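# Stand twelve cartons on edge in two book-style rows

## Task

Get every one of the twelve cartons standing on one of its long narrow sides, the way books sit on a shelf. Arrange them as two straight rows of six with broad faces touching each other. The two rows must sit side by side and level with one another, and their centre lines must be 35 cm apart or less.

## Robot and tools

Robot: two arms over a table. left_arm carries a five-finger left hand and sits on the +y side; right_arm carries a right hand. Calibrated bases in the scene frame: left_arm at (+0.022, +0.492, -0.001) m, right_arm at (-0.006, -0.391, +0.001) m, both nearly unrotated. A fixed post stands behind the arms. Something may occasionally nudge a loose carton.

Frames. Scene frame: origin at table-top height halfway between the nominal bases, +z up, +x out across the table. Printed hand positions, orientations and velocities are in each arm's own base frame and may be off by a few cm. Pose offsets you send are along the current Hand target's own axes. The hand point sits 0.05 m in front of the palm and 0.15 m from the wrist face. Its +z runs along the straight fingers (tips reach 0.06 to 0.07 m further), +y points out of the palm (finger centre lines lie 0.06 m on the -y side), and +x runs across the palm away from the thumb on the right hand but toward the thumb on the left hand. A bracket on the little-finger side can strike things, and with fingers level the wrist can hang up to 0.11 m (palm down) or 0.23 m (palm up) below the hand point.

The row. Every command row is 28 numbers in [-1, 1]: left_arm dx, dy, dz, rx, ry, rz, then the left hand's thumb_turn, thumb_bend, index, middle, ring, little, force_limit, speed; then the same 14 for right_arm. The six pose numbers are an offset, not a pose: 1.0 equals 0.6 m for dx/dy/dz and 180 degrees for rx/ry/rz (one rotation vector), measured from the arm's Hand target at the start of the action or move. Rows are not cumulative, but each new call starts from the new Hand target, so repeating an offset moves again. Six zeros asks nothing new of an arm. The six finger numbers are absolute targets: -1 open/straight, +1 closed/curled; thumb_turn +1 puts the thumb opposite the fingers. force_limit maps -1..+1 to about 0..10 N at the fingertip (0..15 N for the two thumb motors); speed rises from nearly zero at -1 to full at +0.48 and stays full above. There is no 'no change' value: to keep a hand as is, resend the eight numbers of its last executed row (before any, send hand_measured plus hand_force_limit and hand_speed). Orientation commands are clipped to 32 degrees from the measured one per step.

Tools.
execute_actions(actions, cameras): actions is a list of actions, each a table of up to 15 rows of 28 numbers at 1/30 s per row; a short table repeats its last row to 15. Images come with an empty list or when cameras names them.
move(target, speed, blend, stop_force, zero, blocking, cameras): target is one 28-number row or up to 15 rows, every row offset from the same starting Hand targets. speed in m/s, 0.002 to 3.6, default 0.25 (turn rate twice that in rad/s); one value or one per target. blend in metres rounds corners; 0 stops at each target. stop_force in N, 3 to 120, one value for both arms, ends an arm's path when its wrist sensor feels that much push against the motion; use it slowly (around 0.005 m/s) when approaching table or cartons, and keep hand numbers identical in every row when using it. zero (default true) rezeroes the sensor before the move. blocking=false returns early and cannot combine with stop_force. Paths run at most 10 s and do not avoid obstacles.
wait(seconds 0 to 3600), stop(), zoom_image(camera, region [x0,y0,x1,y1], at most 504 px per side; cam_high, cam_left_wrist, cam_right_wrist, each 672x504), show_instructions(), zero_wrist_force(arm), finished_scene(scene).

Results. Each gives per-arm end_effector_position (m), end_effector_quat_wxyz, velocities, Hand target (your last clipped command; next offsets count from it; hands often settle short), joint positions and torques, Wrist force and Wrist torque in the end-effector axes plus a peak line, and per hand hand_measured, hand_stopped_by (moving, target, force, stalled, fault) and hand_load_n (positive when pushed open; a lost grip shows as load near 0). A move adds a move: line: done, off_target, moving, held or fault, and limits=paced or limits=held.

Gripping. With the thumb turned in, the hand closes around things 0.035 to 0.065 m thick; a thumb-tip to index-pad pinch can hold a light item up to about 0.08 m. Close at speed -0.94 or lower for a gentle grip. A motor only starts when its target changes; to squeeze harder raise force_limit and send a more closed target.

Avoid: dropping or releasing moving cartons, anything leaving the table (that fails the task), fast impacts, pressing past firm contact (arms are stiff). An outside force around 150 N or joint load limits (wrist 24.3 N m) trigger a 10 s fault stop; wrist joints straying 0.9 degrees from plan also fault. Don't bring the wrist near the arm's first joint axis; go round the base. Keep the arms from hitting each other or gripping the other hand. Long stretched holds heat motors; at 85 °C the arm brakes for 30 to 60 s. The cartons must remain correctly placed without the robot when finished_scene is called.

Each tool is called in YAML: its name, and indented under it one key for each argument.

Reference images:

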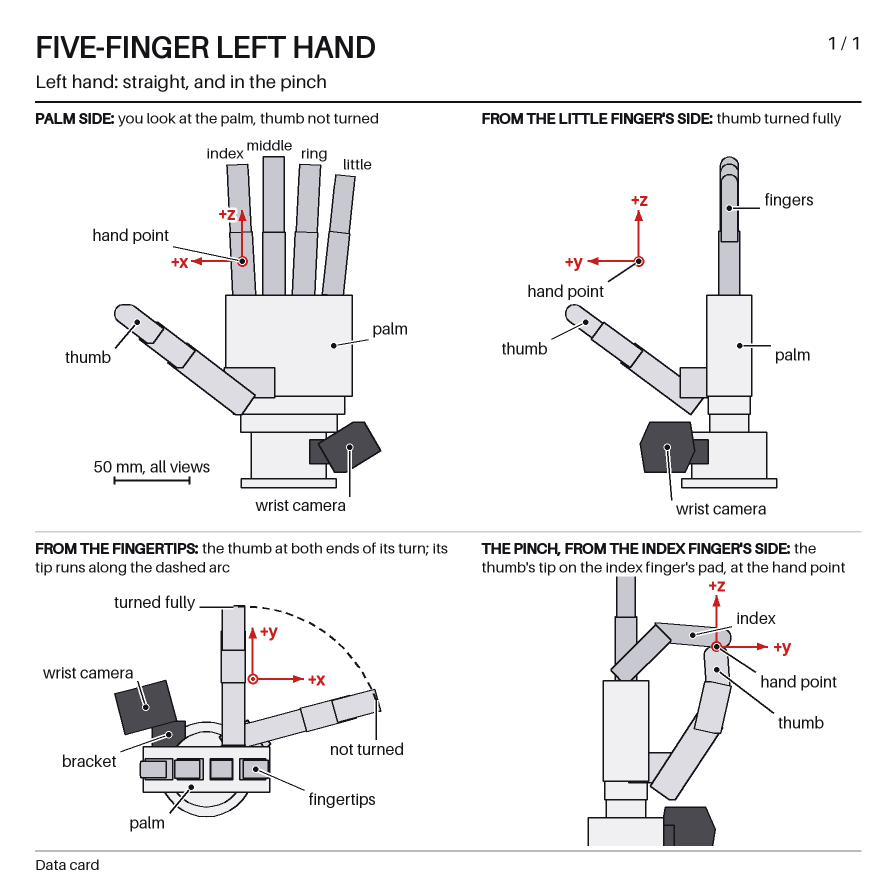

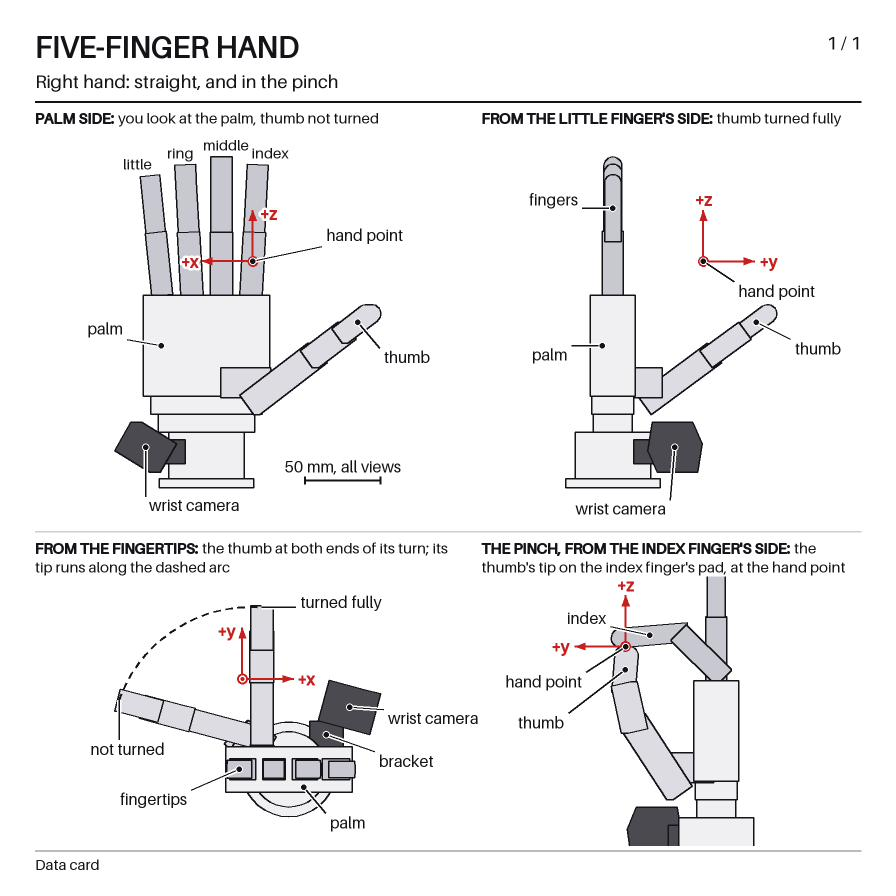

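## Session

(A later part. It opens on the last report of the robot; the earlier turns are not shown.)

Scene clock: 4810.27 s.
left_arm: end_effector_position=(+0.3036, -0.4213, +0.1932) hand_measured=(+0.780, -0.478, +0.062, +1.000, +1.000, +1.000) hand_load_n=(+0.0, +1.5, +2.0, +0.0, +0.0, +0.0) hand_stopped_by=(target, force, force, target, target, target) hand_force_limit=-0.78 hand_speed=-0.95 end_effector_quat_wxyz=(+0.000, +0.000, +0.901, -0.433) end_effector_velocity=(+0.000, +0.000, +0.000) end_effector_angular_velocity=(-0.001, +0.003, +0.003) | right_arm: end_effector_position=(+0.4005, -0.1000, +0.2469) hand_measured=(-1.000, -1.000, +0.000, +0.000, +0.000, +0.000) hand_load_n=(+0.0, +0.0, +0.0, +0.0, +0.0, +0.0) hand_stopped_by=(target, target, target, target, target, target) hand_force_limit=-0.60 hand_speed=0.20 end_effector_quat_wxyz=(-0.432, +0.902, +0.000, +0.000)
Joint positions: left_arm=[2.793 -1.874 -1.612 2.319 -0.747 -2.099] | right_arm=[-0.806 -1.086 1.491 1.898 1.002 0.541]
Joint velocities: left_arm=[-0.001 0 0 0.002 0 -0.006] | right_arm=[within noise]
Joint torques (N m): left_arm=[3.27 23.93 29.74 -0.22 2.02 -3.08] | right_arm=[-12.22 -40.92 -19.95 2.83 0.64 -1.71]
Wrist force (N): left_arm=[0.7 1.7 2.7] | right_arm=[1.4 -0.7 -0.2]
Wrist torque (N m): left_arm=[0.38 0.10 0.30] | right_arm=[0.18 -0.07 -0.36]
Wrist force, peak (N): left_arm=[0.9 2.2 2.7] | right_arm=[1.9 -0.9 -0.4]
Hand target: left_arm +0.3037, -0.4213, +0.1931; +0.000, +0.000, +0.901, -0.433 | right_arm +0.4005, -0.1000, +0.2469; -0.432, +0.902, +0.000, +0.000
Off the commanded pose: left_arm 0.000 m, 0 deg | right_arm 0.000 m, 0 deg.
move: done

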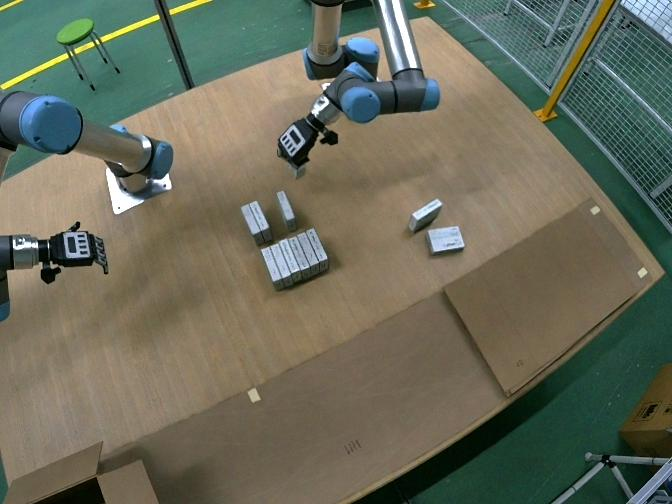

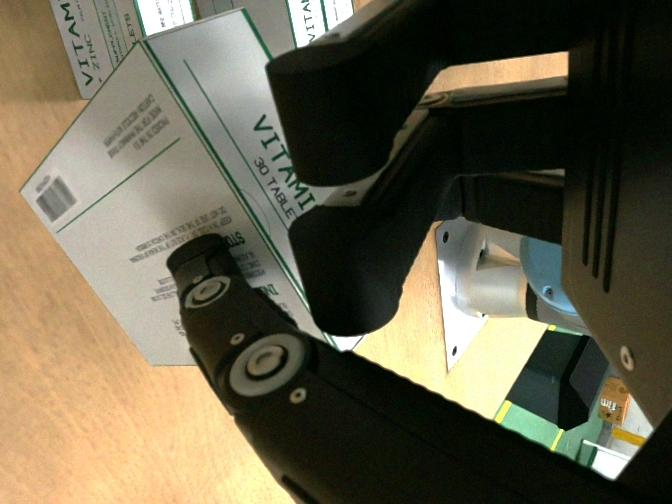

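move:
  target:
    - [0,0.1037,0.0831,0,0,0,0.78,-0.1,0.3,1,1,1,-0.78,-0.95,0,0,0,0,0,0,-1,-1,0,0,0,0,-0.6,0.2]
    - [0,0.1129,0.0905,0,0,0,0.78,-0.1,0.3,1,1,1,-0.78,-0.95,0,0,0,0,0,0,-1,-1,0,0,0,0,-0.6,0.2]
    - [-0.0397,0.1123,0.0900,0,0,0,0.78,-0.1,0.3,1,1,1,-0.78,-0.95,0,0,0,0,0,0,-1,-1,0,0,0,0,-0.6,0.2]
    - [-0.0823,0.1198,0.0960,0,0,0,0.78,-0.1,0.3,1,1,1,-0.78,-0.95,0,0,0,0,0,0,-1,-1,0,0,0,0,-0.6,0.2]
    - [-0.1210,0.1356,0.1086,0,0,0,0.78,-0.1,0.3,1,1,1,-0.78,-0.95,0,0,0,0,0,0,-1,-1,0,0,0,0,-0.6,0.2]
    - [-0.1493,0.1552,0.1244,0,0,0,0.78,-0.1,0.3,1,1,1,-0.78,-0.95,0,0,0,0,0,0,-1,-1,0,0,0,0,-0.6,0.2]
    - [-0.1718,0.1802,0.1446,0,0,0,0.78,-0.1,0.3,1,1,1,-0.78,-0.95,0,0,0,0,0,0,-1,-1,0,0,0,0,-0.6,0.2]
  speed: [0.1,0.05,0.05,0.05,0.05,0.05,0.05]
  blend: 0.003
  cameras: ["cam_left_wrist"]

move:
  target: [0,0.0045,0.0036,0,0,0,0.78,-0.1,0.3,1,1,1,-0.78,-0.95,0,0,0,0,0,0,-1,-1,0,0,0,0,-0.6,0.2]
  speed: 0.01
  stop_force: 3
  cameras: ["cam_left_wrist"]

Scene clock: 4842.10 s.
left_arm: end_effector_position=(+0.4069, -0.4214, +0.0544) hand_measured=(+0.780, -0.478, +0.062, +1.000, +1.000, +1.000) hand_load_n=(+0.0, +1.5, +2.0, +0.0, +0.0, +0.0) hand_stopped_by=(target, force, force, target, target, target) hand_force_limit=-0.78 hand_speed=-0.95 end_effector_quat_wxyz=(+0.000, +0.000, +0.901, -0.433) | right_arm: end_effector_position=(+0.4005, -0.1000, +0.2469) hand_measured=(-1.000, -1.000, +0.000, +0.000, +0.000, +0.000) hand_load_n=(+0.0, +0.0, +0.0, +0.0, +0.0, +0.0) hand_stopped_by=(target, target, target, target, target, target) hand_force_limit=-0.60 hand_speed=0.20 end_effector_quat_wxyz=(-0.432, +0.902, +0.000, +0.000)
Joint positions: left_arm=[2.863 -2.22 -1.49 2.47 -0.722 -2] | right_arm=[-0.806 -1.086 1.491 1.898 1.002 0.541]
Joint torques (N m): left_arm=[-6.38 55.82 6.7 -3.85 2.38 -0.99] | right_arm=[-11.65 -41.62 -19.74 2.81 0.52 -1.72]
Wrist force (N): left_arm=[0.5 1.3 2.6] | right_arm=[1.6 -0.9 -0.4]
Wrist torque (N m): left_arm=[0.35 0.13 0.24] | right_arm=[0.16 -0.10 -0.35]
Wrist force, peak (N): left_arm=[1.2 2.3 2.7] | right_arm=[1.8 -0.9 -0.4]
Hand target: left_arm +0.4067, -0.4214, +0.0545; +0.000, +0.000, +0.901, -0.433 | right_arm +0.4005, -0.1000, +0.2469; -0.432, +0.902, +0.000, +0.000
Off the commanded pose: left_arm 0.000 m, 0 deg | right_arm 0.000 m, 0 deg.
move: done

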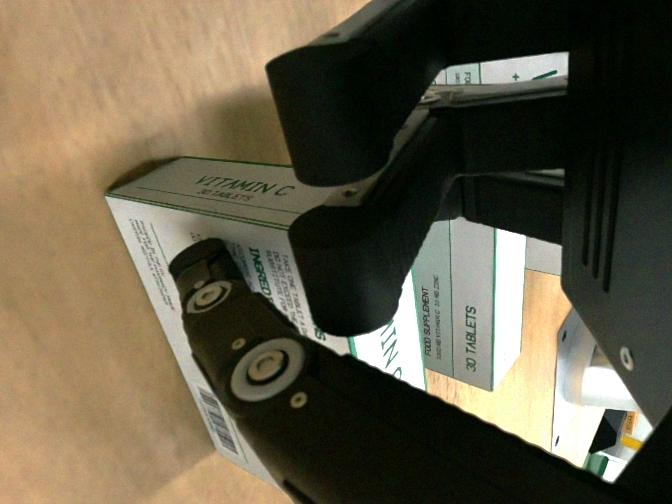

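Scene clock: 4843.20 s.
left_arm: end_effector_position=(+0.4067, -0.4214, +0.0510) hand_measured=(+0.780, -0.478, +0.062, +1.000, +1.000, +1.000) hand_load_n=(+0.0, +1.5, +1.5, +0.0, +0.0, +0.0) hand_stopped_by=(target, force, force, target, target, target) hand_force_limit=-0.78 hand_speed=-0.95 end_effector_quat_wxyz=(+0.000, +0.000, +0.901, -0.433) | right_arm: end_effector_position=(+0.4005, -0.1000, +0.2469) hand_measured=(-1.000, -1.000, +0.000, +0.000, +0.000, +0.000) hand_load_n=(+0.0, -0.5, +0.0, +0.0, +0.0, +0.0) hand_stopped_by=(target, target, target, target, target, target) hand_force_limit=-0.60 hand_speed=0.20 end_effector_quat_wxyz=(-0.432, +0.902, +0.000, +0.000)
Joint positions: left_arm=[2.863 -2.224 -1.493 2.477 -0.722 -2.001] | right_arm=[-0.806 -1.086 1.491 1.898 1.002 0.541]
Joint torques (N m): left_arm=[-9.56 48.33 15.83 -3.7 -1.02 -2.87] | right_arm=[-11.19 -40.22 -19.27 2.79 0.46 -1.51]
Wrist force (N): left_arm=[0.7 -0.1 0.6] | right_arm=[1.6 -0.8 -0.2]
Wrist torque (N m): left_arm=[0.29 0.06 0.30] | right_arm=[0.17 -0.10 -0.36]
Wrist force, peak (N): left_arm=[0.8 1.4 2.4] | right_arm=[1.7 -0.8 -0.2]
Hand target: left_arm +0.4067, -0.4214, +0.0510; +0.000, +0.000, +0.901, -0.433 | right_arm +0.4005, -0.1000, +0.2469; -0.432, +0.902, +0.000, +0.000
Off the commanded pose: left_arm 0.000 m, 0 deg | right_arm 0.000 m, 0 deg.
move: done

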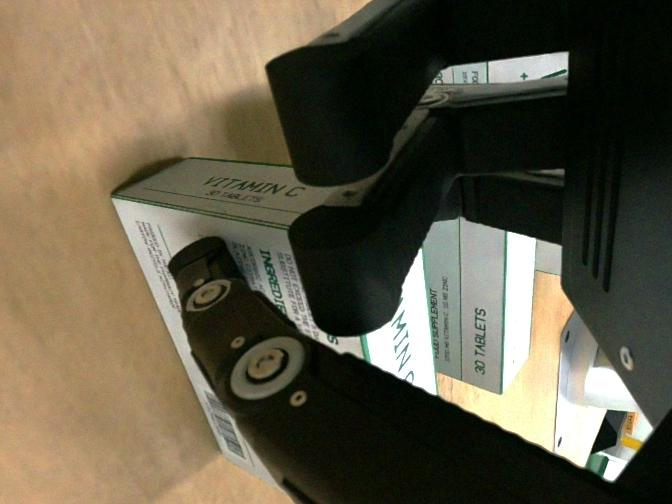

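move:
  target:
    - [0,-0.0008,-0.0006,0,0,0,0.78,-0.7,-0.15,1,1,1,-0.78,-0.85,0,0,0,0,0,0,-1,-1,0,0,0,0,-0.6,0.2]
    - [0,-0.13,-0.1042,0,0,0,0.78,-0.7,-0.15,1,1,1,-0.78,-0.85,0,0,0,0,0,0,-1,-1,0,0,0,0,-0.6,0.2]
  speed: [0.01, 0.1]
  cameras: ["cam_left_wrist", "cam_high"]

Scene clock: 4856.17 s.
left_arm: end_effector_position=(+0.4068, -0.4213, +0.1510) hand_measured=(+0.780, -0.700, -0.150, +1.000, +1.000, +1.000) hand_load_n=(+0.0, +0.0, +0.0, +0.0, +0.0, +0.0) hand_stopped_by=(target, target, target, target, target, target) hand_force_limit=-0.78 hand_speed=-0.85 end_effector_quat_wxyz=(+0.000, +0.000, +0.901, -0.433) | right_arm: end_effector_position=(+0.4005, -0.1000, +0.2469) hand_measured=(-1.000, -1.000, +0.000, +0.000, +0.000, +0.000) hand_load_n=(+0.0, +0.0, +0.0, +0.0, +0.0, +0.0) hand_stopped_by=(target, target, target, target, target, target) hand_force_limit=-0.60 hand_speed=0.20 end_effector_quat_wxyz=(-0.432, +0.902, +0.000, +0.000)
Joint positions: left_arm=[2.863 -2.117 -1.387 2.264 -0.722 -2] | right_arm=[-0.806 -1.086 1.491 1.898 1.002 0.541]
Joint torques (N m): left_arm=[7.92 30.48 10.81 -1.91 3.24 2.29] | right_arm=[-11.67 -41.58 -19.9 2.81 0.58 -1.55]
Wrist force (N): left_arm=[0.6 1.0 2.5] | right_arm=[1.6 -0.9 -0.2]
Wrist torque (N m): left_arm=[0.30 0.13 0.24] | right_arm=[0.16 -0.10 -0.36]
Wrist force, peak (N): left_arm=[0.3 2.3 3.0] | right_arm=[1.9 -0.7 -0.1]
Hand target: left_arm +0.4068, -0.4213, +0.1510; +0.000, +0.000, +0.901, -0.433 | right_arm +0.4005, -0.1000, +0.2469; -0.432, +0.902, +0.000, +0.000
Off the commanded pose: left_arm 0.000 m, 0 deg | right_arm 0.000 m, 0 deg.
move: done
Images, in order (width x height): cam_high 672x504, cam_left_wrist 672x504.

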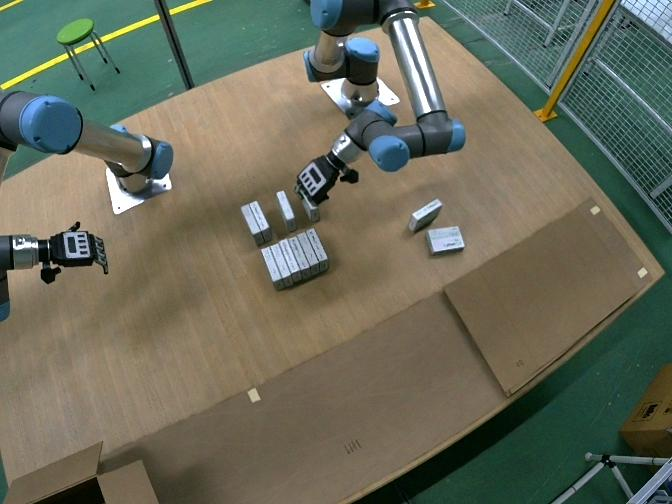

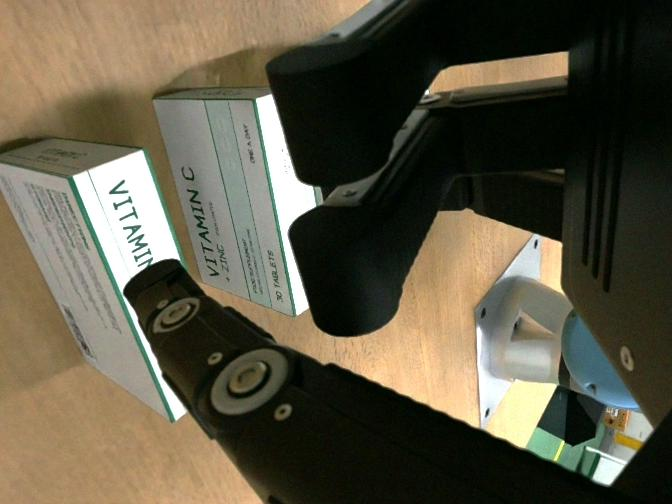

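move:
  target: [-0.3383,0.2205,-0.4084,0,-0.3852,-0.3087,1,-1,-0.35,-0.35,-1,-1,-0.75,0.3,0,0,0,0,0,0,-1,-1,0,0,0,0,-0.6,0.2]
  speed: 0.25
  cameras: ["cam_left_wrist", "cam_high"]

Scene clock: 4921.63 s.
left_arm: end_effector_position=(+0.6096, -0.1472, +0.2007) hand_measured=(+1.000, -1.000, -0.350, -0.350, -1.000, -1.000) hand_load_n=(+0.0, +0.0, +0.0, +0.0, +0.0, +0.0) hand_stopped_by=(target, target, target, target, target, target) hand_force_limit=-0.75 hand_speed=0.30 end_effector_quat_wxyz=(-0.303, +0.631, -0.644, +0.309) | right_arm: end_effector_position=(+0.4005, -0.1000, +0.2469) hand_measured=(-1.000, -1.000, +0.000, +0.000, +0.000, +0.000) hand_load_n=(+0.0, +0.0, +0.0, +0.0, +0.0, +0.0) hand_stopped_by=(target, target, target, target, target, target) hand_force_limit=-0.60 hand_speed=0.20 end_effector_quat_wxyz=(-0.432, +0.902, +0.000, +0.000)
Joint positions: left_arm=[3.186 -1.874 -1.489 2.686 -1.52 -3.102] | right_arm=[-0.806 -1.086 1.491 1.898 1.002 0.541]
Joint torques (N m): left_arm=[-9.37 47.33 13.05 1.58 -1.28 0.33] | right_arm=[-11.62 -41.48 -20.28 2.69 0.58 -1.58]
Wrist force (N): left_arm=[0.4 1.1 2.1] | right_arm=[1.5 -0.7 -0.2]
Wrist torque (N m): left_arm=[0.34 0.10 0.22] | right_arm=[0.19 -0.09 -0.35]
Wrist force, peak (N): left_arm=[1.1 0.9 2.8] | right_arm=[1.7 -1.0 -0.5]
Hand target: left_arm +0.6096, -0.1472, +0.2008; -0.303, +0.631, -0.644, +0.309 | right_arm +0.4005, -0.1000, +0.2469; -0.432, +0.902, +0.000, +0.000
Off the commanded pose: left_arm 0.000 m, 0 deg | right_arm 0.000 m, 0 deg.
move: done
Images, in order (width x height): cam_high 672x504, cam_left_wrist 672x504.

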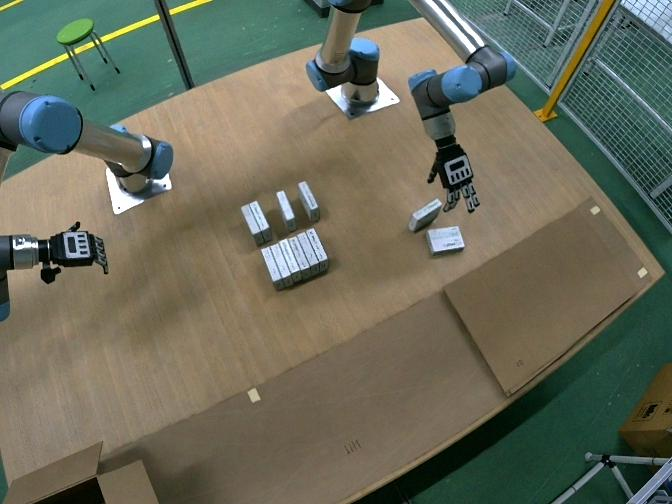

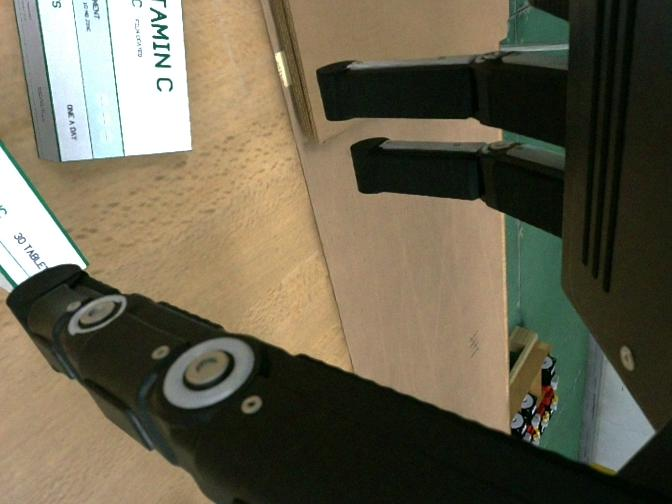

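move:
  target: [-0.0322,0.1005,0.0344,0,-0.052,-0.0417,1,-1,-0.35,-0.35,-1,-1,-0.75,0.3,0,0,0,0,0,0,-1,-1,0,0,0,0,-0.6,0.2]
  speed: 0.12
  cameras: ["cam_left_wrist"]

Scene clock: 4943.93 s.
left_arm: end_effector_position=(+0.5883, -0.1276, +0.1407) hand_measured=(+1.000, -1.000, -0.350, -0.350, -1.000, -1.000) hand_load_n=(+0.0, +0.0, +0.0, +0.0, +0.0, +0.0) hand_stopped_by=(target, target, target, target, target, target) hand_force_limit=-0.75 hand_speed=0.30 end_effector_quat_wxyz=(-0.333, +0.695, -0.574, +0.276) | right_arm: end_effector_position=(+0.4005, -0.1000, +0.2469) hand_measured=(-1.000, -1.000, +0.000, +0.000, +0.000, +0.000) hand_load_n=(+0.0, +0.0, +0.0, -0.5, +0.0, +0.0) hand_stopped_by=(target, target, target, target, target, target) hand_force_limit=-0.60 hand_speed=0.20 end_effector_quat_wxyz=(-0.432, +0.902, +0.000, +0.000)
Joint positions: left_arm=[3.156 -1.87 -1.656 2.842 -1.707 -3.252] | right_arm=[-0.806 -1.086 1.491 1.898 1.002 0.541]
Joint torques (N m): left_arm=[7.1 40.41 26.19 -1.43 0.48 1.87] | right_arm=[-11.28 -42.33 -19.68 2.56 0.53 -1.54]
Wrist force (N): left_arm=[0.8 1.1 2.2] | right_arm=[1.3 -0.8 -0.2]
Wrist torque (N m): left_arm=[0.34 0.06 0.25] | right_arm=[0.17 -0.06 -0.37]
Wrist force, peak (N): left_arm=[0.4 2.1 2.5] | right_arm=[1.8 -0.8 -0.4]
Hand target: left_arm +0.5883, -0.1275, +0.1408; -0.333, +0.695, -0.574, +0.276 | right_arm +0.4005, -0.1000, +0.2469; -0.432, +0.902, +0.000, +0.000
Off the commanded pose: left_arm 0.000 m, 0 deg | right_arm 0.000 m, 0 deg.
move: done

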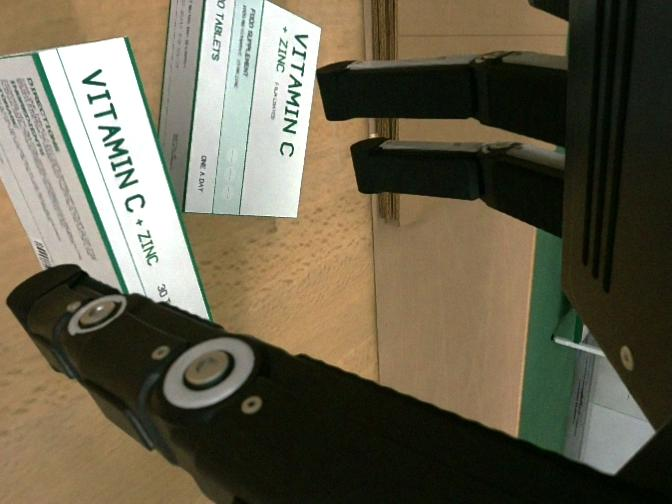

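move:
  target: [0.0132,0.0292,0.0168,0,0.026,0.0208,1,-1,-0.35,-0.35,-1,-1,-0.75,0.3,0,0,0,0,0,0,-1,-1,0,0,0,0,-0.6,0.2]
  speed: 0.12
  cameras: ["cam_left_wrist"]

Scene clock: 4966.93 s.
left_arm: end_effector_position=(+0.5868, -0.1358, +0.1207) hand_measured=(+1.000, -1.000, -0.350, -0.350, -1.000, -1.000) hand_load_n=(+0.0, +0.0, +0.0, +0.0, +0.0, +0.0) hand_stopped_by=(target, target, target, target, target, target) hand_force_limit=-0.75 hand_speed=0.30 end_effector_quat_wxyz=(-0.318, +0.664, -0.610, +0.293) | right_arm: end_effector_position=(+0.4005, -0.1000, +0.2469) hand_measured=(-1.000, -1.000, +0.000, +0.000, +0.000, +0.000) hand_load_n=(+0.0, +0.0, +0.0, +0.0, +0.0, +0.0) hand_stopped_by=(target, target, target, target, target, target) hand_force_limit=-0.60 hand_speed=0.20 end_effector_quat_wxyz=(-0.432, +0.902, +0.000, +0.000)
Joint positions: left_arm=[3.177 -1.881 -1.696 2.9 -1.61 -3.174] | right_arm=[-0.806 -1.086 1.491 1.898 1.002 0.541]
Joint torques (N m): left_arm=[-9.32 46.74 30.58 -1.88 -0.5 -1.94] | right_arm=[-11.22 -41.54 -19.89 2.77 0.58 -1.52]
Wrist force (N): left_arm=[0.9 1.4 2.1] | right_arm=[1.4 -0.7 -0.2]
Wrist torque (N m): left_arm=[0.37 0.05 0.43] | right_arm=[0.18 -0.07 -0.37]
Wrist force, peak (N): left_arm=[0.5 1.8 2.8] | right_arm=[1.8 -0.8 -0.5]
Hand target: left_arm +0.5868, -0.1359, +0.1209; -0.319, +0.664, -0.610, +0.293 | right_arm +0.4005, -0.1000, +0.2469; -0.432, +0.902, +0.000, +0.000
Off the commanded pose: left_arm 0.000 m, 0 deg | right_arm 0.000 m, 0 deg.
move: done

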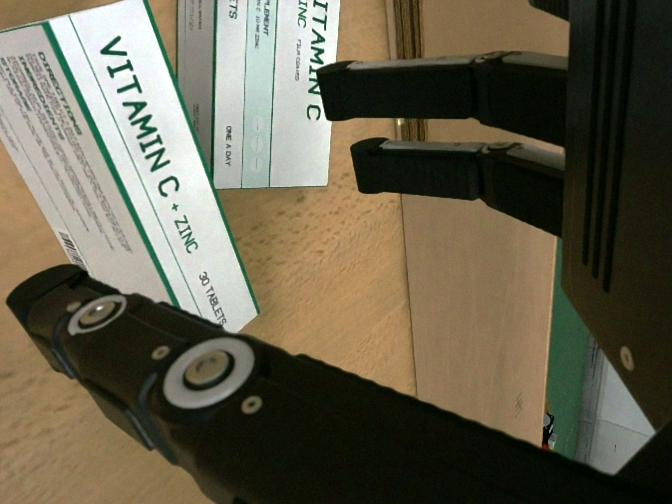

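move:
  target: [0.0045,0.1005,0.0848,0,0,0,1,-1,-0.35,-0.35,-1,-1,-0.75,0.3,0,0,0,0,0,0,-1,-1,0,0,0,0,-0.6,0.2]
  speed: 0.06
  stop_force: 5
  cameras: ["cam_left_wrist"]

Scene clock: 4984.73 s.
left_arm: end_effector_position=(+0.5888, -0.1383, +0.0475) hand_measured=(+1.000, -1.000, -0.350, -0.350, -1.000, -1.000) hand_load_n=(+0.0, +0.0, +0.0, +0.0, +0.0, -0.5) hand_stopped_by=(target, target, target, target, target, target) hand_force_limit=-0.75 hand_speed=0.30 end_effector_quat_wxyz=(-0.318, +0.664, -0.610, +0.293) | right_arm: end_effector_position=(+0.4005, -0.1000, +0.2469) hand_measured=(-1.000, -1.000, +0.000, +0.000, +0.000, +0.000) hand_load_n=(+0.0, +0.0, +0.0, +0.0, +0.0, +0.0) hand_stopped_by=(target, target, target, target, target, target) hand_force_limit=-0.60 hand_speed=0.20 end_effector_quat_wxyz=(-0.432, +0.902, +0.000, +0.000)
Joint positions: left_arm=[3.171 -1.974 -1.778 3.075 -1.614 -3.177] | right_arm=[-0.806 -1.086 1.491 1.898 1.002 0.541]
Joint torques (N m): left_arm=[8.07 22.32 22.35 1.37 2.31 2.85] | right_arm=[-11.67 -41.19 -19.46 2.57 0.63 -1.57]
Wrist force (N): left_arm=[0.2 0.3 1.0] | right_arm=[1.4 -0.7 -0.3]
Wrist torque (N m): left_arm=[0.46 0.13 0.37] | right_arm=[0.19 -0.07 -0.36]
Wrist force, peak (N): left_arm=[0.2 -26.0 -18.4] | right_arm=[1.8 -0.9 -0.3]
Hand target: left_arm +0.5888, -0.1383, +0.0475; -0.318, +0.664, -0.610, +0.293 (not the last commanded pose) | right_arm +0.4005, -0.1000, +0.2469; -0.432, +0.902, +0.000, +0.000
Off the commanded pose: left_arm 0.005 m, 0 deg | right_arm 0.000 m, 0 deg.
move: contact (left_arm)

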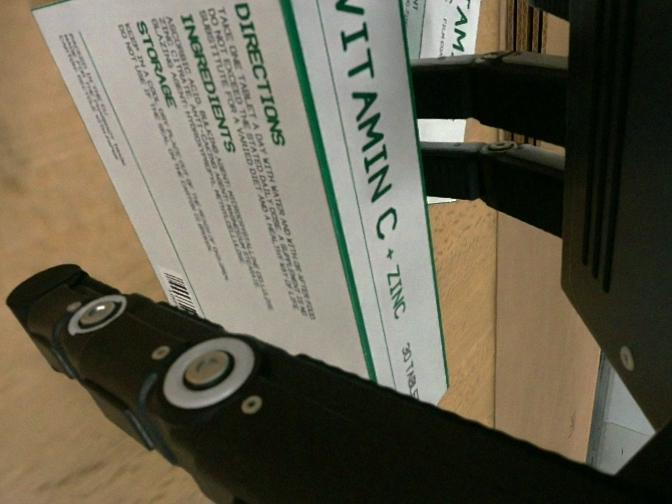

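move:
  target: [0,-0.0065,-0.0052,0,0.0108,0.0087,1,-1,-0.35,-0.35,-1,-1,-0.75,0.3,0,0,0,0,0,0,-1,-1,0,0,0,0,-0.6,0.2]
  speed: 0.04

move:
  target: [0,0,0,0,0,0,1,-0.55,-0.1,-0.1,-1,-1,-0.75,-0.6,0,0,0,0,0,0,-1,-1,0,0,0,0,-0.6,0.2]
  speed: 0.04
  cameras: ["cam_left_wrist"]

Scene clock: 5048.37 s.
left_arm: end_effector_position=(+0.5888, -0.1382, +0.0525) hand_measured=(+1.000, -1.000, -0.350, -0.350, -1.000, -1.000) hand_load_n=(+0.0, +0.0, +0.0, +0.0, +0.0, +0.0) hand_stopped_by=(target, target, target, target, target, target) hand_force_limit=-0.75 hand_speed=0.30 end_effector_quat_wxyz=(-0.312, +0.651, -0.624, +0.300) end_effector_velocity=(+0.000, +0.001, +0.000) end_effector_angular_velocity=(-0.001, +0.001, +0.009) | right_arm: end_effector_position=(+0.4005, -0.1000, +0.2469) hand_measured=(-1.000, -1.000, +0.000, +0.000, +0.000, +0.000) hand_load_n=(-0.5, +0.0, +0.0, +0.0, +0.0, +0.0) hand_stopped_by=(target, target, target, target, target, target) hand_force_limit=-0.60 hand_speed=0.20 end_effector_quat_wxyz=(-0.432, +0.902, +0.000, +0.000)
Joint positions: left_arm=[3.187 -1.964 -1.776 3.065 -1.568 -3.139] | right_arm=[-0.806 -1.086 1.491 1.898 1.002 0.541]
Joint velocities: left_arm=[-0.002 -0.001 0 0 -0.007 -0.007] | right_arm=[within noise]
Joint torques (N m): left_arm=[-8.61 33.9 25.11 0.28 -2.36 -2.93] | right_arm=[-10.89 -41.32 -18.95 2.54 0.49 -1.73]
Wrist force (N): left_arm=[0.2 1.8 2.2] | right_arm=[1.5 -1.0 0.0]
Wrist torque (N m): left_arm=[0.45 0.16 0.24] | right_arm=[0.13 -0.10 -0.36]
Wrist force, peak (N): left_arm=[0.6 2.4 2.1] | right_arm=[1.8 -0.9 0.1]
Hand target: left_arm +0.5888, -0.1383, +0.0524; -0.312, +0.651, -0.624, +0.300 | right_arm +0.4005, -0.1000, +0.2469; -0.432, +0.902, +0.000, +0.000
Off the commanded pose: left_arm 0.000 m, 0 deg | right_arm 0.000 m, 0 deg.
move: done

Scene clock: 5049.43 s.
left_arm: end_effector_position=(+0.5888, -0.1383, +0.0525) hand_measured=(+1.000, -0.550, -0.100, -0.100, -1.000, -1.000) hand_load_n=(+0.0, +0.0, +0.0, +0.0, +0.0, +0.0) hand_stopped_by=(target, target, target, target, target, target) hand_force_limit=-0.75 hand_speed=-0.60 end_effector_quat_wxyz=(-0.312, +0.651, -0.624, +0.300) | right_arm: end_effector_position=(+0.4005, -0.1000, +0.2469) hand_measured=(-1.000, -1.000, +0.000, +0.000, +0.000, +0.000) hand_load_n=(+0.0, +0.0, +0.0, +0.0, +0.0, +0.0) hand_stopped_by=(target, target, target, target, target, target) hand_force_limit=-0.60 hand_speed=0.20 end_effector_quat_wxyz=(-0.432, +0.902, +0.000, +0.000)
Joint positions: left_arm=[3.187 -1.965 -1.776 3.065 -1.568 -3.14] | right_arm=[-0.806 -1.086 1.491 1.898 1.002 0.541]
Joint torques (N m): left_arm=[-9.02 23 9.29 1.45 -2.06 -2.97] | right_arm=[-10.63 -40.59 -19.78 2.48 0.5 -1.56]
Wrist force (N): left_arm=[0.2 1.9 2.2] | right_arm=[1.7 -0.7 -0.1]
Wrist torque (N m): left_arm=[0.47 0.17 0.30] | right_arm=[0.17 -0.12 -0.34]
Wrist force, peak (N): left_arm=[0.5 2.1 2.3] | right_arm=[1.7 -0.9 -0.3]
Hand target: left_arm +0.5888, -0.1383, +0.0524; -0.312, +0.651, -0.624, +0.300 | right_arm +0.4005, -0.1000, +0.2469; -0.432, +0.902, +0.000, +0.000
Off the commanded pose: left_arm 0.000 m, 0 deg | right_arm 0.000 m, 0 deg.
move: done

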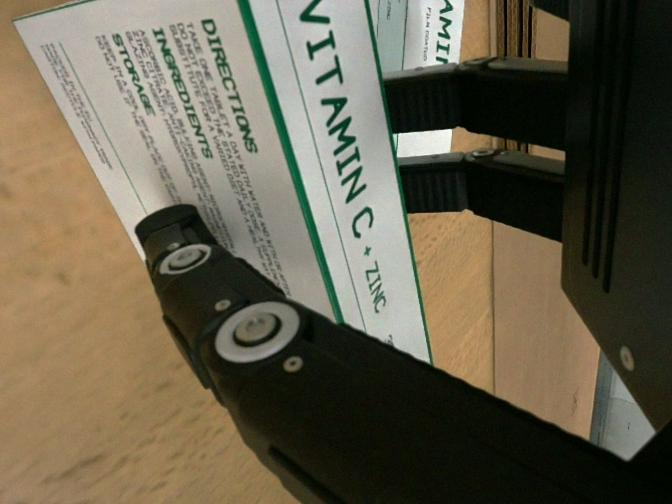

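Close the grip.

move:
  target: [0,0,0,0,0,0,1,-0.1,0.3,0.3,-1,-1,-0.6,-0.93,0,0,0,0,0,0,-1,-1,0,0,0,0,-0.6,0.2]
  speed: 0.04
  cameras: ["cam_left_wrist"]

Scene clock: 5056.17 s.
left_arm: end_effector_position=(+0.5888, -0.1383, +0.0524) hand_measured=(+1.000, -0.472, +0.064, +0.036, -1.000, -1.000) hand_load_n=(+0.0, +3.5, +2.0, +2.5, +0.0, +0.0) hand_stopped_by=(target, force, force, force, target, target) hand_force_limit=-0.60 hand_speed=-0.93 end_effector_quat_wxyz=(-0.312, +0.651, -0.624, +0.300) | right_arm: end_effector_position=(+0.4005, -0.1000, +0.2469) hand_measured=(-1.000, -1.000, +0.000, +0.000, +0.000, +0.000) hand_load_n=(-0.5, +0.0, +0.0, +0.0, +0.0, +0.0) hand_stopped_by=(target, target, target, target, target, target) hand_force_limit=-0.60 hand_speed=0.20 end_effector_quat_wxyz=(-0.432, +0.902, +0.000, +0.000)
Joint positions: left_arm=[3.187 -1.965 -1.776 3.065 -1.568 -3.14] | right_arm=[-0.806 -1.086 1.491 1.898 1.002 0.541]
Joint torques (N m): left_arm=[-9.18 23.74 8.34 1.57 -2.03 -2.44] | right_arm=[-11.12 -41.25 -19.35 2.32 0.61 -1.52]
Wrist force (N): left_arm=[0.5 2.2 2.4] | right_arm=[1.5 -0.8 -0.3]
Wrist torque (N m): left_arm=[0.47 0.11 0.33] | right_arm=[0.17 -0.08 -0.36]
Wrist force, peak (N): left_arm=[0.5 2.4 2.8] | right_arm=[1.9 -0.6 -0.2]
Hand target: left_arm +0.5888, -0.1383, +0.0524; -0.312, +0.651, -0.624, +0.300 | right_arm +0.4005, -0.1000, +0.2469; -0.432, +0.902, +0.000, +0.000
Off the commanded pose: left_arm 0.000 m, 0 deg | right_arm 0.000 m, 0 deg.
move: done

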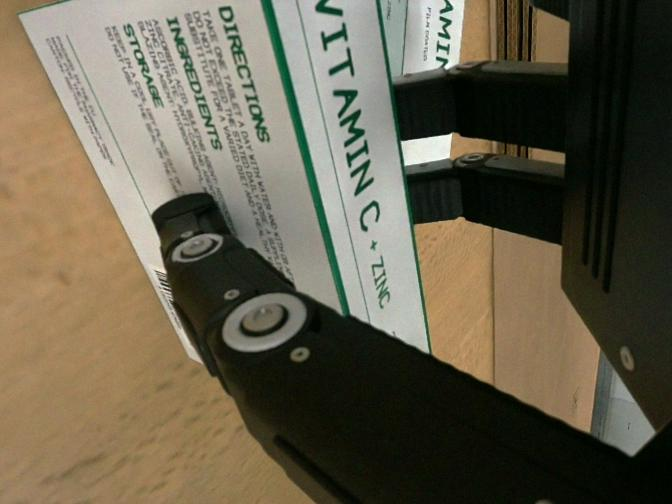

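move:
  target:
    - [0,-0.13,-0.1042,0,0,0,1,-0.1,0.3,0.3,-1,-1,-0.6,-0.93,0,0,0,0,0,0,-1,-1,0,0,0,0,-0.6,0.2]
    - [0.3263,0.1198,-0.4159,0,0.3956,0.3170,1,-0.1,0.3,0.3,-1,-1,-0.6,-0.93,0,0,0,0,0,0,-1,-1,0,0,0,0,-0.6,0.2]
  speed: [0.08,0.2]
  blend: 0.02
  cameras: ["cam_left_wrist", "cam_high"]

Scene clock: 5136.50 s.
left_arm: end_effector_position=(+0.3576, -0.3439, +0.1526) hand_measured=(+1.000, -0.472, +0.064, +0.036, -1.000, -1.000) hand_load_n=(+0.0, +3.5, +2.0, +3.0, +0.0, +0.0) hand_stopped_by=(target, force, force, force, target, target) hand_force_limit=-0.60 hand_speed=-0.93 end_effector_quat_wxyz=(+0.004, -0.009, +0.901, -0.433) | right_arm: end_effector_position=(+0.4005, -0.1000, +0.2469) hand_measured=(-1.000, -1.000, +0.000, +0.000, +0.000, +0.000) hand_load_n=(-0.5, +0.0, +0.0, +0.0, +0.0, +0.0) hand_stopped_by=(target, target, target, target, target, target) hand_force_limit=-0.60 hand_speed=0.20 end_effector_quat_wxyz=(-0.432, +0.902, +0.000, +0.000)
Joint positions: left_arm=[3.01 -1.95 -1.676 2.242 -0.689 -1.811] | right_arm=[-0.806 -1.086 1.491 1.898 1.002 0.541]
Joint torques (N m): left_arm=[0.25 46.69 7 -3.16 -0.94 1.63] | right_arm=[-10.99 -41.51 -19.21 2.31 0.67 -1.49]
Wrist force (N): left_arm=[0.1 1.7 2.5] | right_arm=[1.5 -0.7 -0.5]
Wrist torque (N m): left_arm=[0.39 0.19 0.38] | right_arm=[0.20 -0.08 -0.36]
Wrist force, peak (N): left_arm=[0.2 3.1 3.1] | right_arm=[1.8 -0.9 -0.2]
Hand target: left_arm +0.3576, -0.3439, +0.1526; +0.004, -0.009, +0.901, -0.433 | right_arm +0.4005, -0.1000, +0.2469; -0.432, +0.902, +0.000, +0.000
Off the commanded pose: left_arm 0.000 m, 0 deg | right_arm 0.000 m, 0 deg.
move: done
Images, in order (width x height): cam_high 672x504, cam_left_wrist 672x504.

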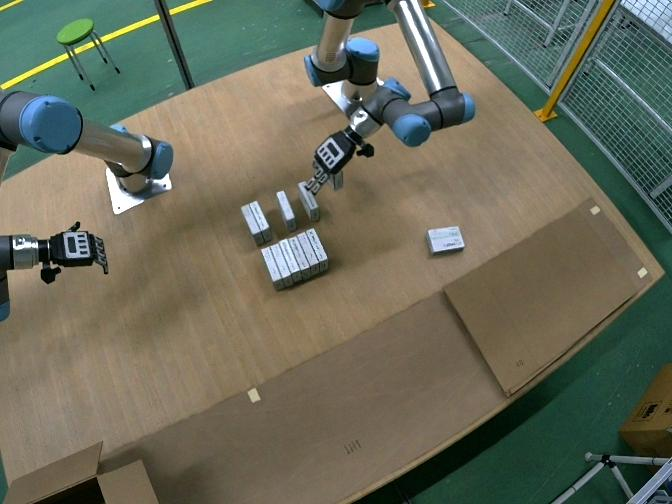

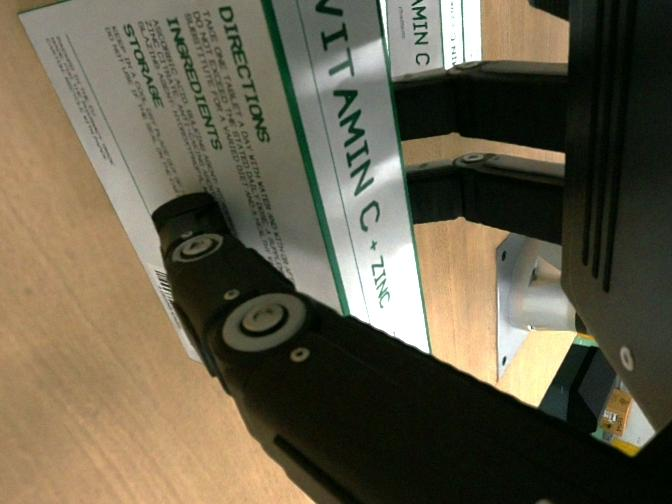

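zoom_image:
  camera: "cam_left_wrist"
  region: [340, 0, 500, 120]

Scaled by 3.150 from the camera's image (finer frame: 960x720).

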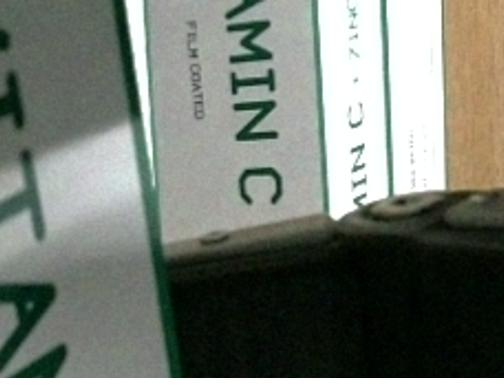

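move:
  target:
    - [0,0.1235,0.0989,0,0,0,1,-0.1,0.3,0.3,-1,-1,-0.6,-0.93,0,0,0,0,0,0,-1,-1,0,0,0,0,-0.6,0.2]
    - [0,0.1318,0.1056,0,0,0,1,-0.1,0.3,0.3,-1,-1,-0.6,-0.93,0,0,0,0,0,0,-1,-1,0,0,0,0,-0.6,0.2]
  speed: [0.08,0.01]
  stop_force: 3.5
  cameras: ["cam_left_wrist"]

Scene clock: 5173.40 s.
left_arm: end_effector_position=(+0.3575, -0.3438, +0.0681) hand_measured=(+1.000, -0.472, +0.064, +0.036, -1.000, -1.000) hand_load_n=(+0.0, +3.5, +2.0, +3.0, +0.5, +0.0) hand_stopped_by=(target, force, force, force, target, target) hand_force_limit=-0.60 hand_speed=-0.93 end_effector_quat_wxyz=(+0.004, -0.009, +0.901, -0.433) | right_arm: end_effector_position=(+0.4005, -0.1000, +0.2469) hand_measured=(-1.000, -1.000, +0.000, +0.000, +0.000, +0.000) hand_load_n=(+0.0, +0.0, +0.0, +0.0, +0.0, +0.0) hand_stopped_by=(target, target, target, target, target, target) hand_force_limit=-0.60 hand_speed=0.20 end_effector_quat_wxyz=(-0.432, +0.902, +0.000, +0.000)
Joint positions: left_arm=[3.01 -2.061 -1.764 2.44 -0.689 -1.811] | right_arm=[-0.806 -1.086 1.491 1.898 1.002 0.541]
Joint torques (N m): left_arm=[3.15 23.41 11.49 -0.54 3.03 1.23] | right_arm=[-11.86 -41.83 -19.54 2.31 0.56 -1.5]
Wrist force (N): left_arm=[1.4 0.8 1.4] | right_arm=[1.4 -0.7 -0.1]
Wrist torque (N m): left_arm=[0.61 -0.14 0.45] | right_arm=[0.18 -0.08 -0.36]
Wrist force, peak (N): left_arm=[-4.8 -45.9 -26.8] | right_arm=[1.8 -0.8 -0.4]
Hand target: left_arm +0.3574, -0.3438, +0.0681; +0.004, -0.009, +0.901, -0.433 (not the last commanded pose) | right_arm +0.4005, -0.1000, +0.2469; -0.432, +0.902, +0.000, +0.000
Off the commanded pose: left_arm 0.017 m, 0 deg | right_arm 0.000 m, 0 deg.
move: contact (left_arm); path passed 0 of 2 targets

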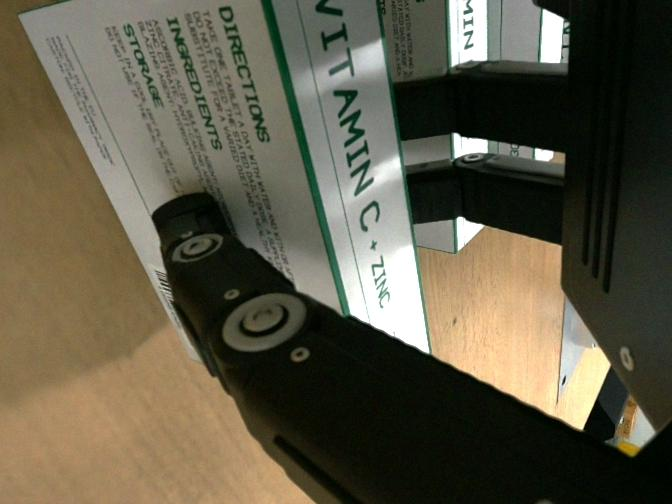

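move:
  target:
    - [0,-0.065,-0.0521,0,0,0,1,-0.1,0.3,0.3,-1,-1,-0.6,-0.93,0,0,0,0,0,0,-1,-1,0,0,0,0,-0.6,0.2]
    - [0,-0.065,-0.0521,0,0,0,1,-0.1,0.3,0.3,-0.1,-0.1,-0.6,-0.5,0,0,0,0,0,0,-1,-1,0,0,0,0,-0.6,0.2]
  speed: [0.08,0.05]
  cameras: ["cam_left_wrist","cam_high"]

Scene clock: 5193.83 s.
left_arm: end_effector_position=(+0.3575, -0.3438, +0.1181) hand_measured=(+1.000, -0.472, +0.064, +0.036, -0.100, -0.100) hand_load_n=(+0.0, +3.5, +2.0, +2.5, +0.0, +0.0) hand_stopped_by=(target, force, force, force, target, target) hand_force_limit=-0.60 hand_speed=-0.50 end_effector_quat_wxyz=(+0.004, -0.009, +0.901, -0.433) | right_arm: end_effector_position=(+0.4005, -0.1000, +0.2469) hand_measured=(-1.000, -1.000, +0.000, +0.000, +0.000, +0.000) hand_load_n=(+0.0, +0.0, +0.0, +0.0, +0.0, +0.0) hand_stopped_by=(target, target, target, target, target, target) hand_force_limit=-0.60 hand_speed=0.20 end_effector_quat_wxyz=(-0.432, +0.902, +0.000, +0.000)
Joint positions: left_arm=[3.01 -1.991 -1.718 2.324 -0.689 -1.811] | right_arm=[-0.806 -1.086 1.491 1.898 1.002 0.541]
Joint torques (N m): left_arm=[8.16 23.29 5.77 -4.1 3.05 2.89] | right_arm=[-11.43 -42.17 -18.57 2.31 0.46 -1.54]
Wrist force (N): left_arm=[1.4 2.2 2.2] | right_arm=[1.6 -1.0 -0.2]
Wrist torque (N m): left_arm=[0.49 -0.07 0.37] | right_arm=[0.15 -0.11 -0.35]
Wrist force, peak (N): left_arm=[1.3 3.3 2.7] | right_arm=[1.9 -0.9 -0.2]
Hand target: left_arm +0.3575, -0.3438, +0.1181; +0.004, -0.009, +0.901, -0.433 | right_arm +0.4005, -0.1000, +0.2469; -0.432, +0.902, +0.000, +0.000
Off the commanded pose: left_arm 0.000 m, 0 deg | right_arm 0.000 m, 0 deg.
move: done
Images, in order (width x height): cam_high 672x504, cam_left_wrist 672x504.

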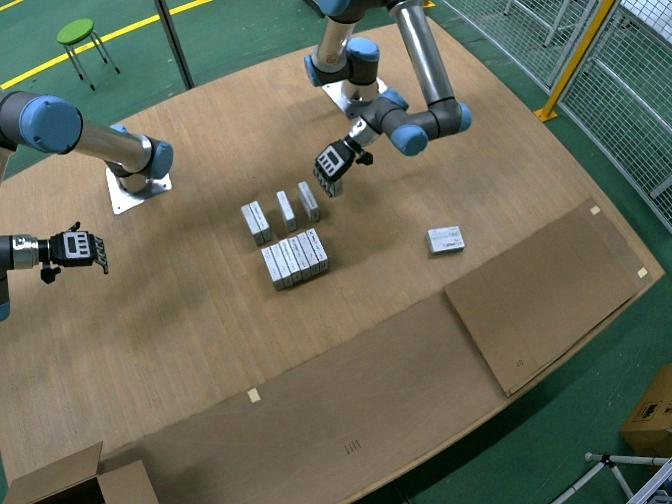

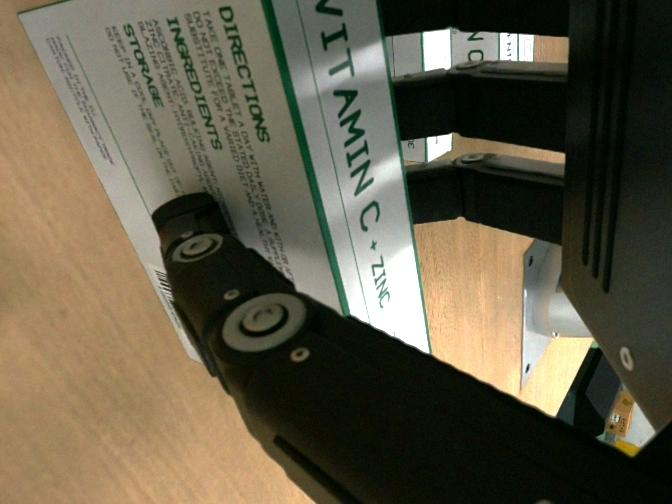

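move:
  target:
    - [0,0.0156,-0.0195,0,0,0,1,-0.1,0.3,0.3,-0.1,-0.1,-0.6,-0.5,0,0,0,0,0,0,-1,-1,0,0,0,0,-0.6,0.2]
    - [0,0.0937,0.0431,0,0,0,1,-0.1,0.3,0.3,-0.1,-0.1,-0.6,-0.5,0,0,0,0,0,0,-1,-1,0,0,0,0,-0.6,0.2]
    - [0,0.1030,0.0506,0,0,0,1,-0.1,0.3,0.3,-0.1,-0.1,-0.6,-0.5,0,0,0,0,0,0,-1,-1,0,0,0,0,-0.6,0.2]
  speed: [0.08,0.05,0.01]
  stop_force: 3.5
  cameras: ["cam_left_wrist"]

Scene clock: 5211.63 s.
left_arm: end_effector_position=(+0.3571, -0.3289, +0.0518) hand_measured=(+1.000, -0.472, +0.064, +0.036, -0.100, -0.100) hand_load_n=(+0.0, +4.0, +2.0, +2.5, +0.0, +0.0) hand_stopped_by=(target, force, force, force, target, target) hand_force_limit=-0.60 hand_speed=-0.50 end_effector_quat_wxyz=(+0.004, -0.009, +0.901, -0.433) | right_arm: end_effector_position=(+0.4005, -0.1000, +0.2469) hand_measured=(-1.000, -1.000, +0.000, +0.000, +0.000, +0.000) hand_load_n=(+0.0, +0.0, +0.0, +0.0, +0.0, +0.0) hand_stopped_by=(target, target, target, target, target, target) hand_force_limit=-0.60 hand_speed=0.20 end_effector_quat_wxyz=(-0.432, +0.902, +0.000, +0.000)
Joint positions: left_arm=[3.047 -2.082 -1.798 2.451 -0.683 -1.754] | right_arm=[-0.806 -1.086 1.491 1.898 1.002 0.541]
Joint torques (N m): left_arm=[-6.79 49.19 25.14 -4.59 -0.67 -2.07] | right_arm=[-11.39 -41.53 -18.34 2.23 0.42 -1.62]
Wrist force (N): left_arm=[1.6 2.4 2.8] | right_arm=[1.5 -0.6 -0.2]
Wrist torque (N m): left_arm=[0.51 -0.09 0.46] | right_arm=[0.20 -0.09 -0.36]
Wrist force, peak (N): left_arm=[1.8 2.6 2.7] | right_arm=[1.8 -1.0 -0.2]
Hand target: left_arm +0.3571, -0.3289, +0.0518; +0.004, -0.009, +0.901, -0.433 (not the last commanded pose) | right_arm +0.4005, -0.1000, +0.2469; -0.432, +0.902, +0.000, +0.000
Off the commanded pose: left_arm 0.001 m, 0 deg | right_arm 0.000 m, 0 deg.
move: contact (left_arm); path passed 2 of 3 targets

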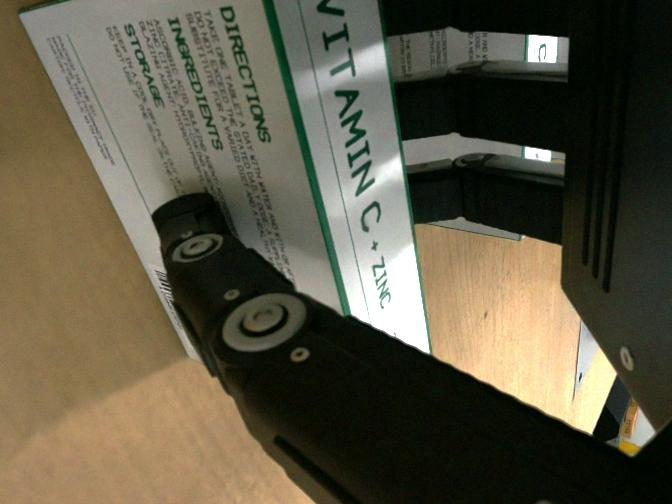

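move:
  target:
    - [0,0,0,0,0,0,1,-0.75,-0.15,-0.15,-0.1,-0.1,-0.6,-0.85,0,0,0,0,0,0,-1,-1,0,0,0,0,-0.6,0.2]
    - [0,-0.13,-0.1042,0,0,0,1,-0.75,-0.15,-0.15,-0.1,-0.1,-0.6,-0.85,0,0,0,0,0,0,-1,-1,0,0,0,0,-0.6,0.2]
  speed: [0.01,0.08]
  cameras: ["cam_left_wrist","cam_high"]

Scene clock: 5220.97 s.
left_arm: end_effector_position=(+0.3573, -0.3288, +0.1518) hand_measured=(+1.000, -0.750, -0.150, -0.150, -0.100, -0.100) hand_load_n=(+0.0, -0.5, +0.0, +0.0, +0.0, +0.0) hand_stopped_by=(target, target, target, target, target, target) hand_force_limit=-0.60 hand_speed=-0.85 end_effector_quat_wxyz=(+0.004, -0.009, +0.901, -0.433) | right_arm: end_effector_position=(+0.4005, -0.1000, +0.2469) hand_measured=(-1.000, -1.000, +0.000, +0.000, +0.000, +0.000) hand_load_n=(+0.0, +0.0, +0.0, +0.0, +0.0, +0.0) hand_stopped_by=(target, target, target, target, target, target) hand_force_limit=-0.60 hand_speed=0.20 end_effector_quat_wxyz=(-0.432, +0.902, +0.000, +0.000)
Joint positions: left_arm=[3.047 -1.943 -1.702 2.216 -0.683 -1.753] | right_arm=[-0.806 -1.086 1.491 1.898 1.002 0.541]
Joint torques (N m): left_arm=[8.19 22.05 7.06 -1.98 2.35 2.82] | right_arm=[-10.16 -41.93 -18.51 2.22 0.44 -1.54]
Wrist force (N): left_arm=[1.4 1.8 2.3] | right_arm=[1.7 -0.7 -0.2]
Wrist torque (N m): left_arm=[0.46 -0.06 0.39] | right_arm=[0.19 -0.11 -0.34]
Wrist force, peak (N): left_arm=[1.7 2.5 3.0] | right_arm=[1.7 -1.1 -0.1]
Hand target: left_arm +0.3572, -0.3288, +0.1518; +0.004, -0.009, +0.901, -0.433 | right_arm +0.4005, -0.1000, +0.2469; -0.432, +0.902, +0.000, +0.000
Off the commanded pose: left_arm 0.000 m, 0 deg | right_arm 0.000 m, 0 deg.
move: done
Images, in order (width x height): cam_high 672x504, cam_left_wrist 672x504.

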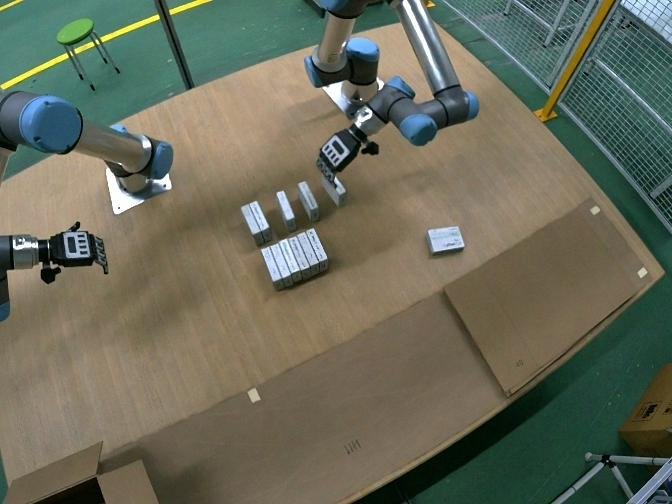

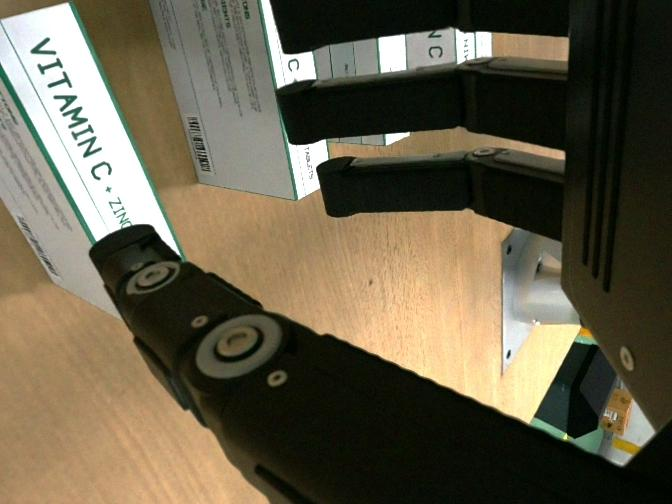

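zoom_image:
  camera: "cam_high"
  region: [230, 160, 360, 300]

Scaled by 3.600 from the camera's image (finer frame: 960x720).

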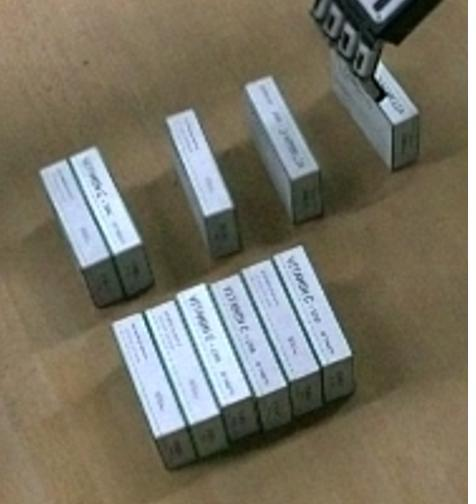

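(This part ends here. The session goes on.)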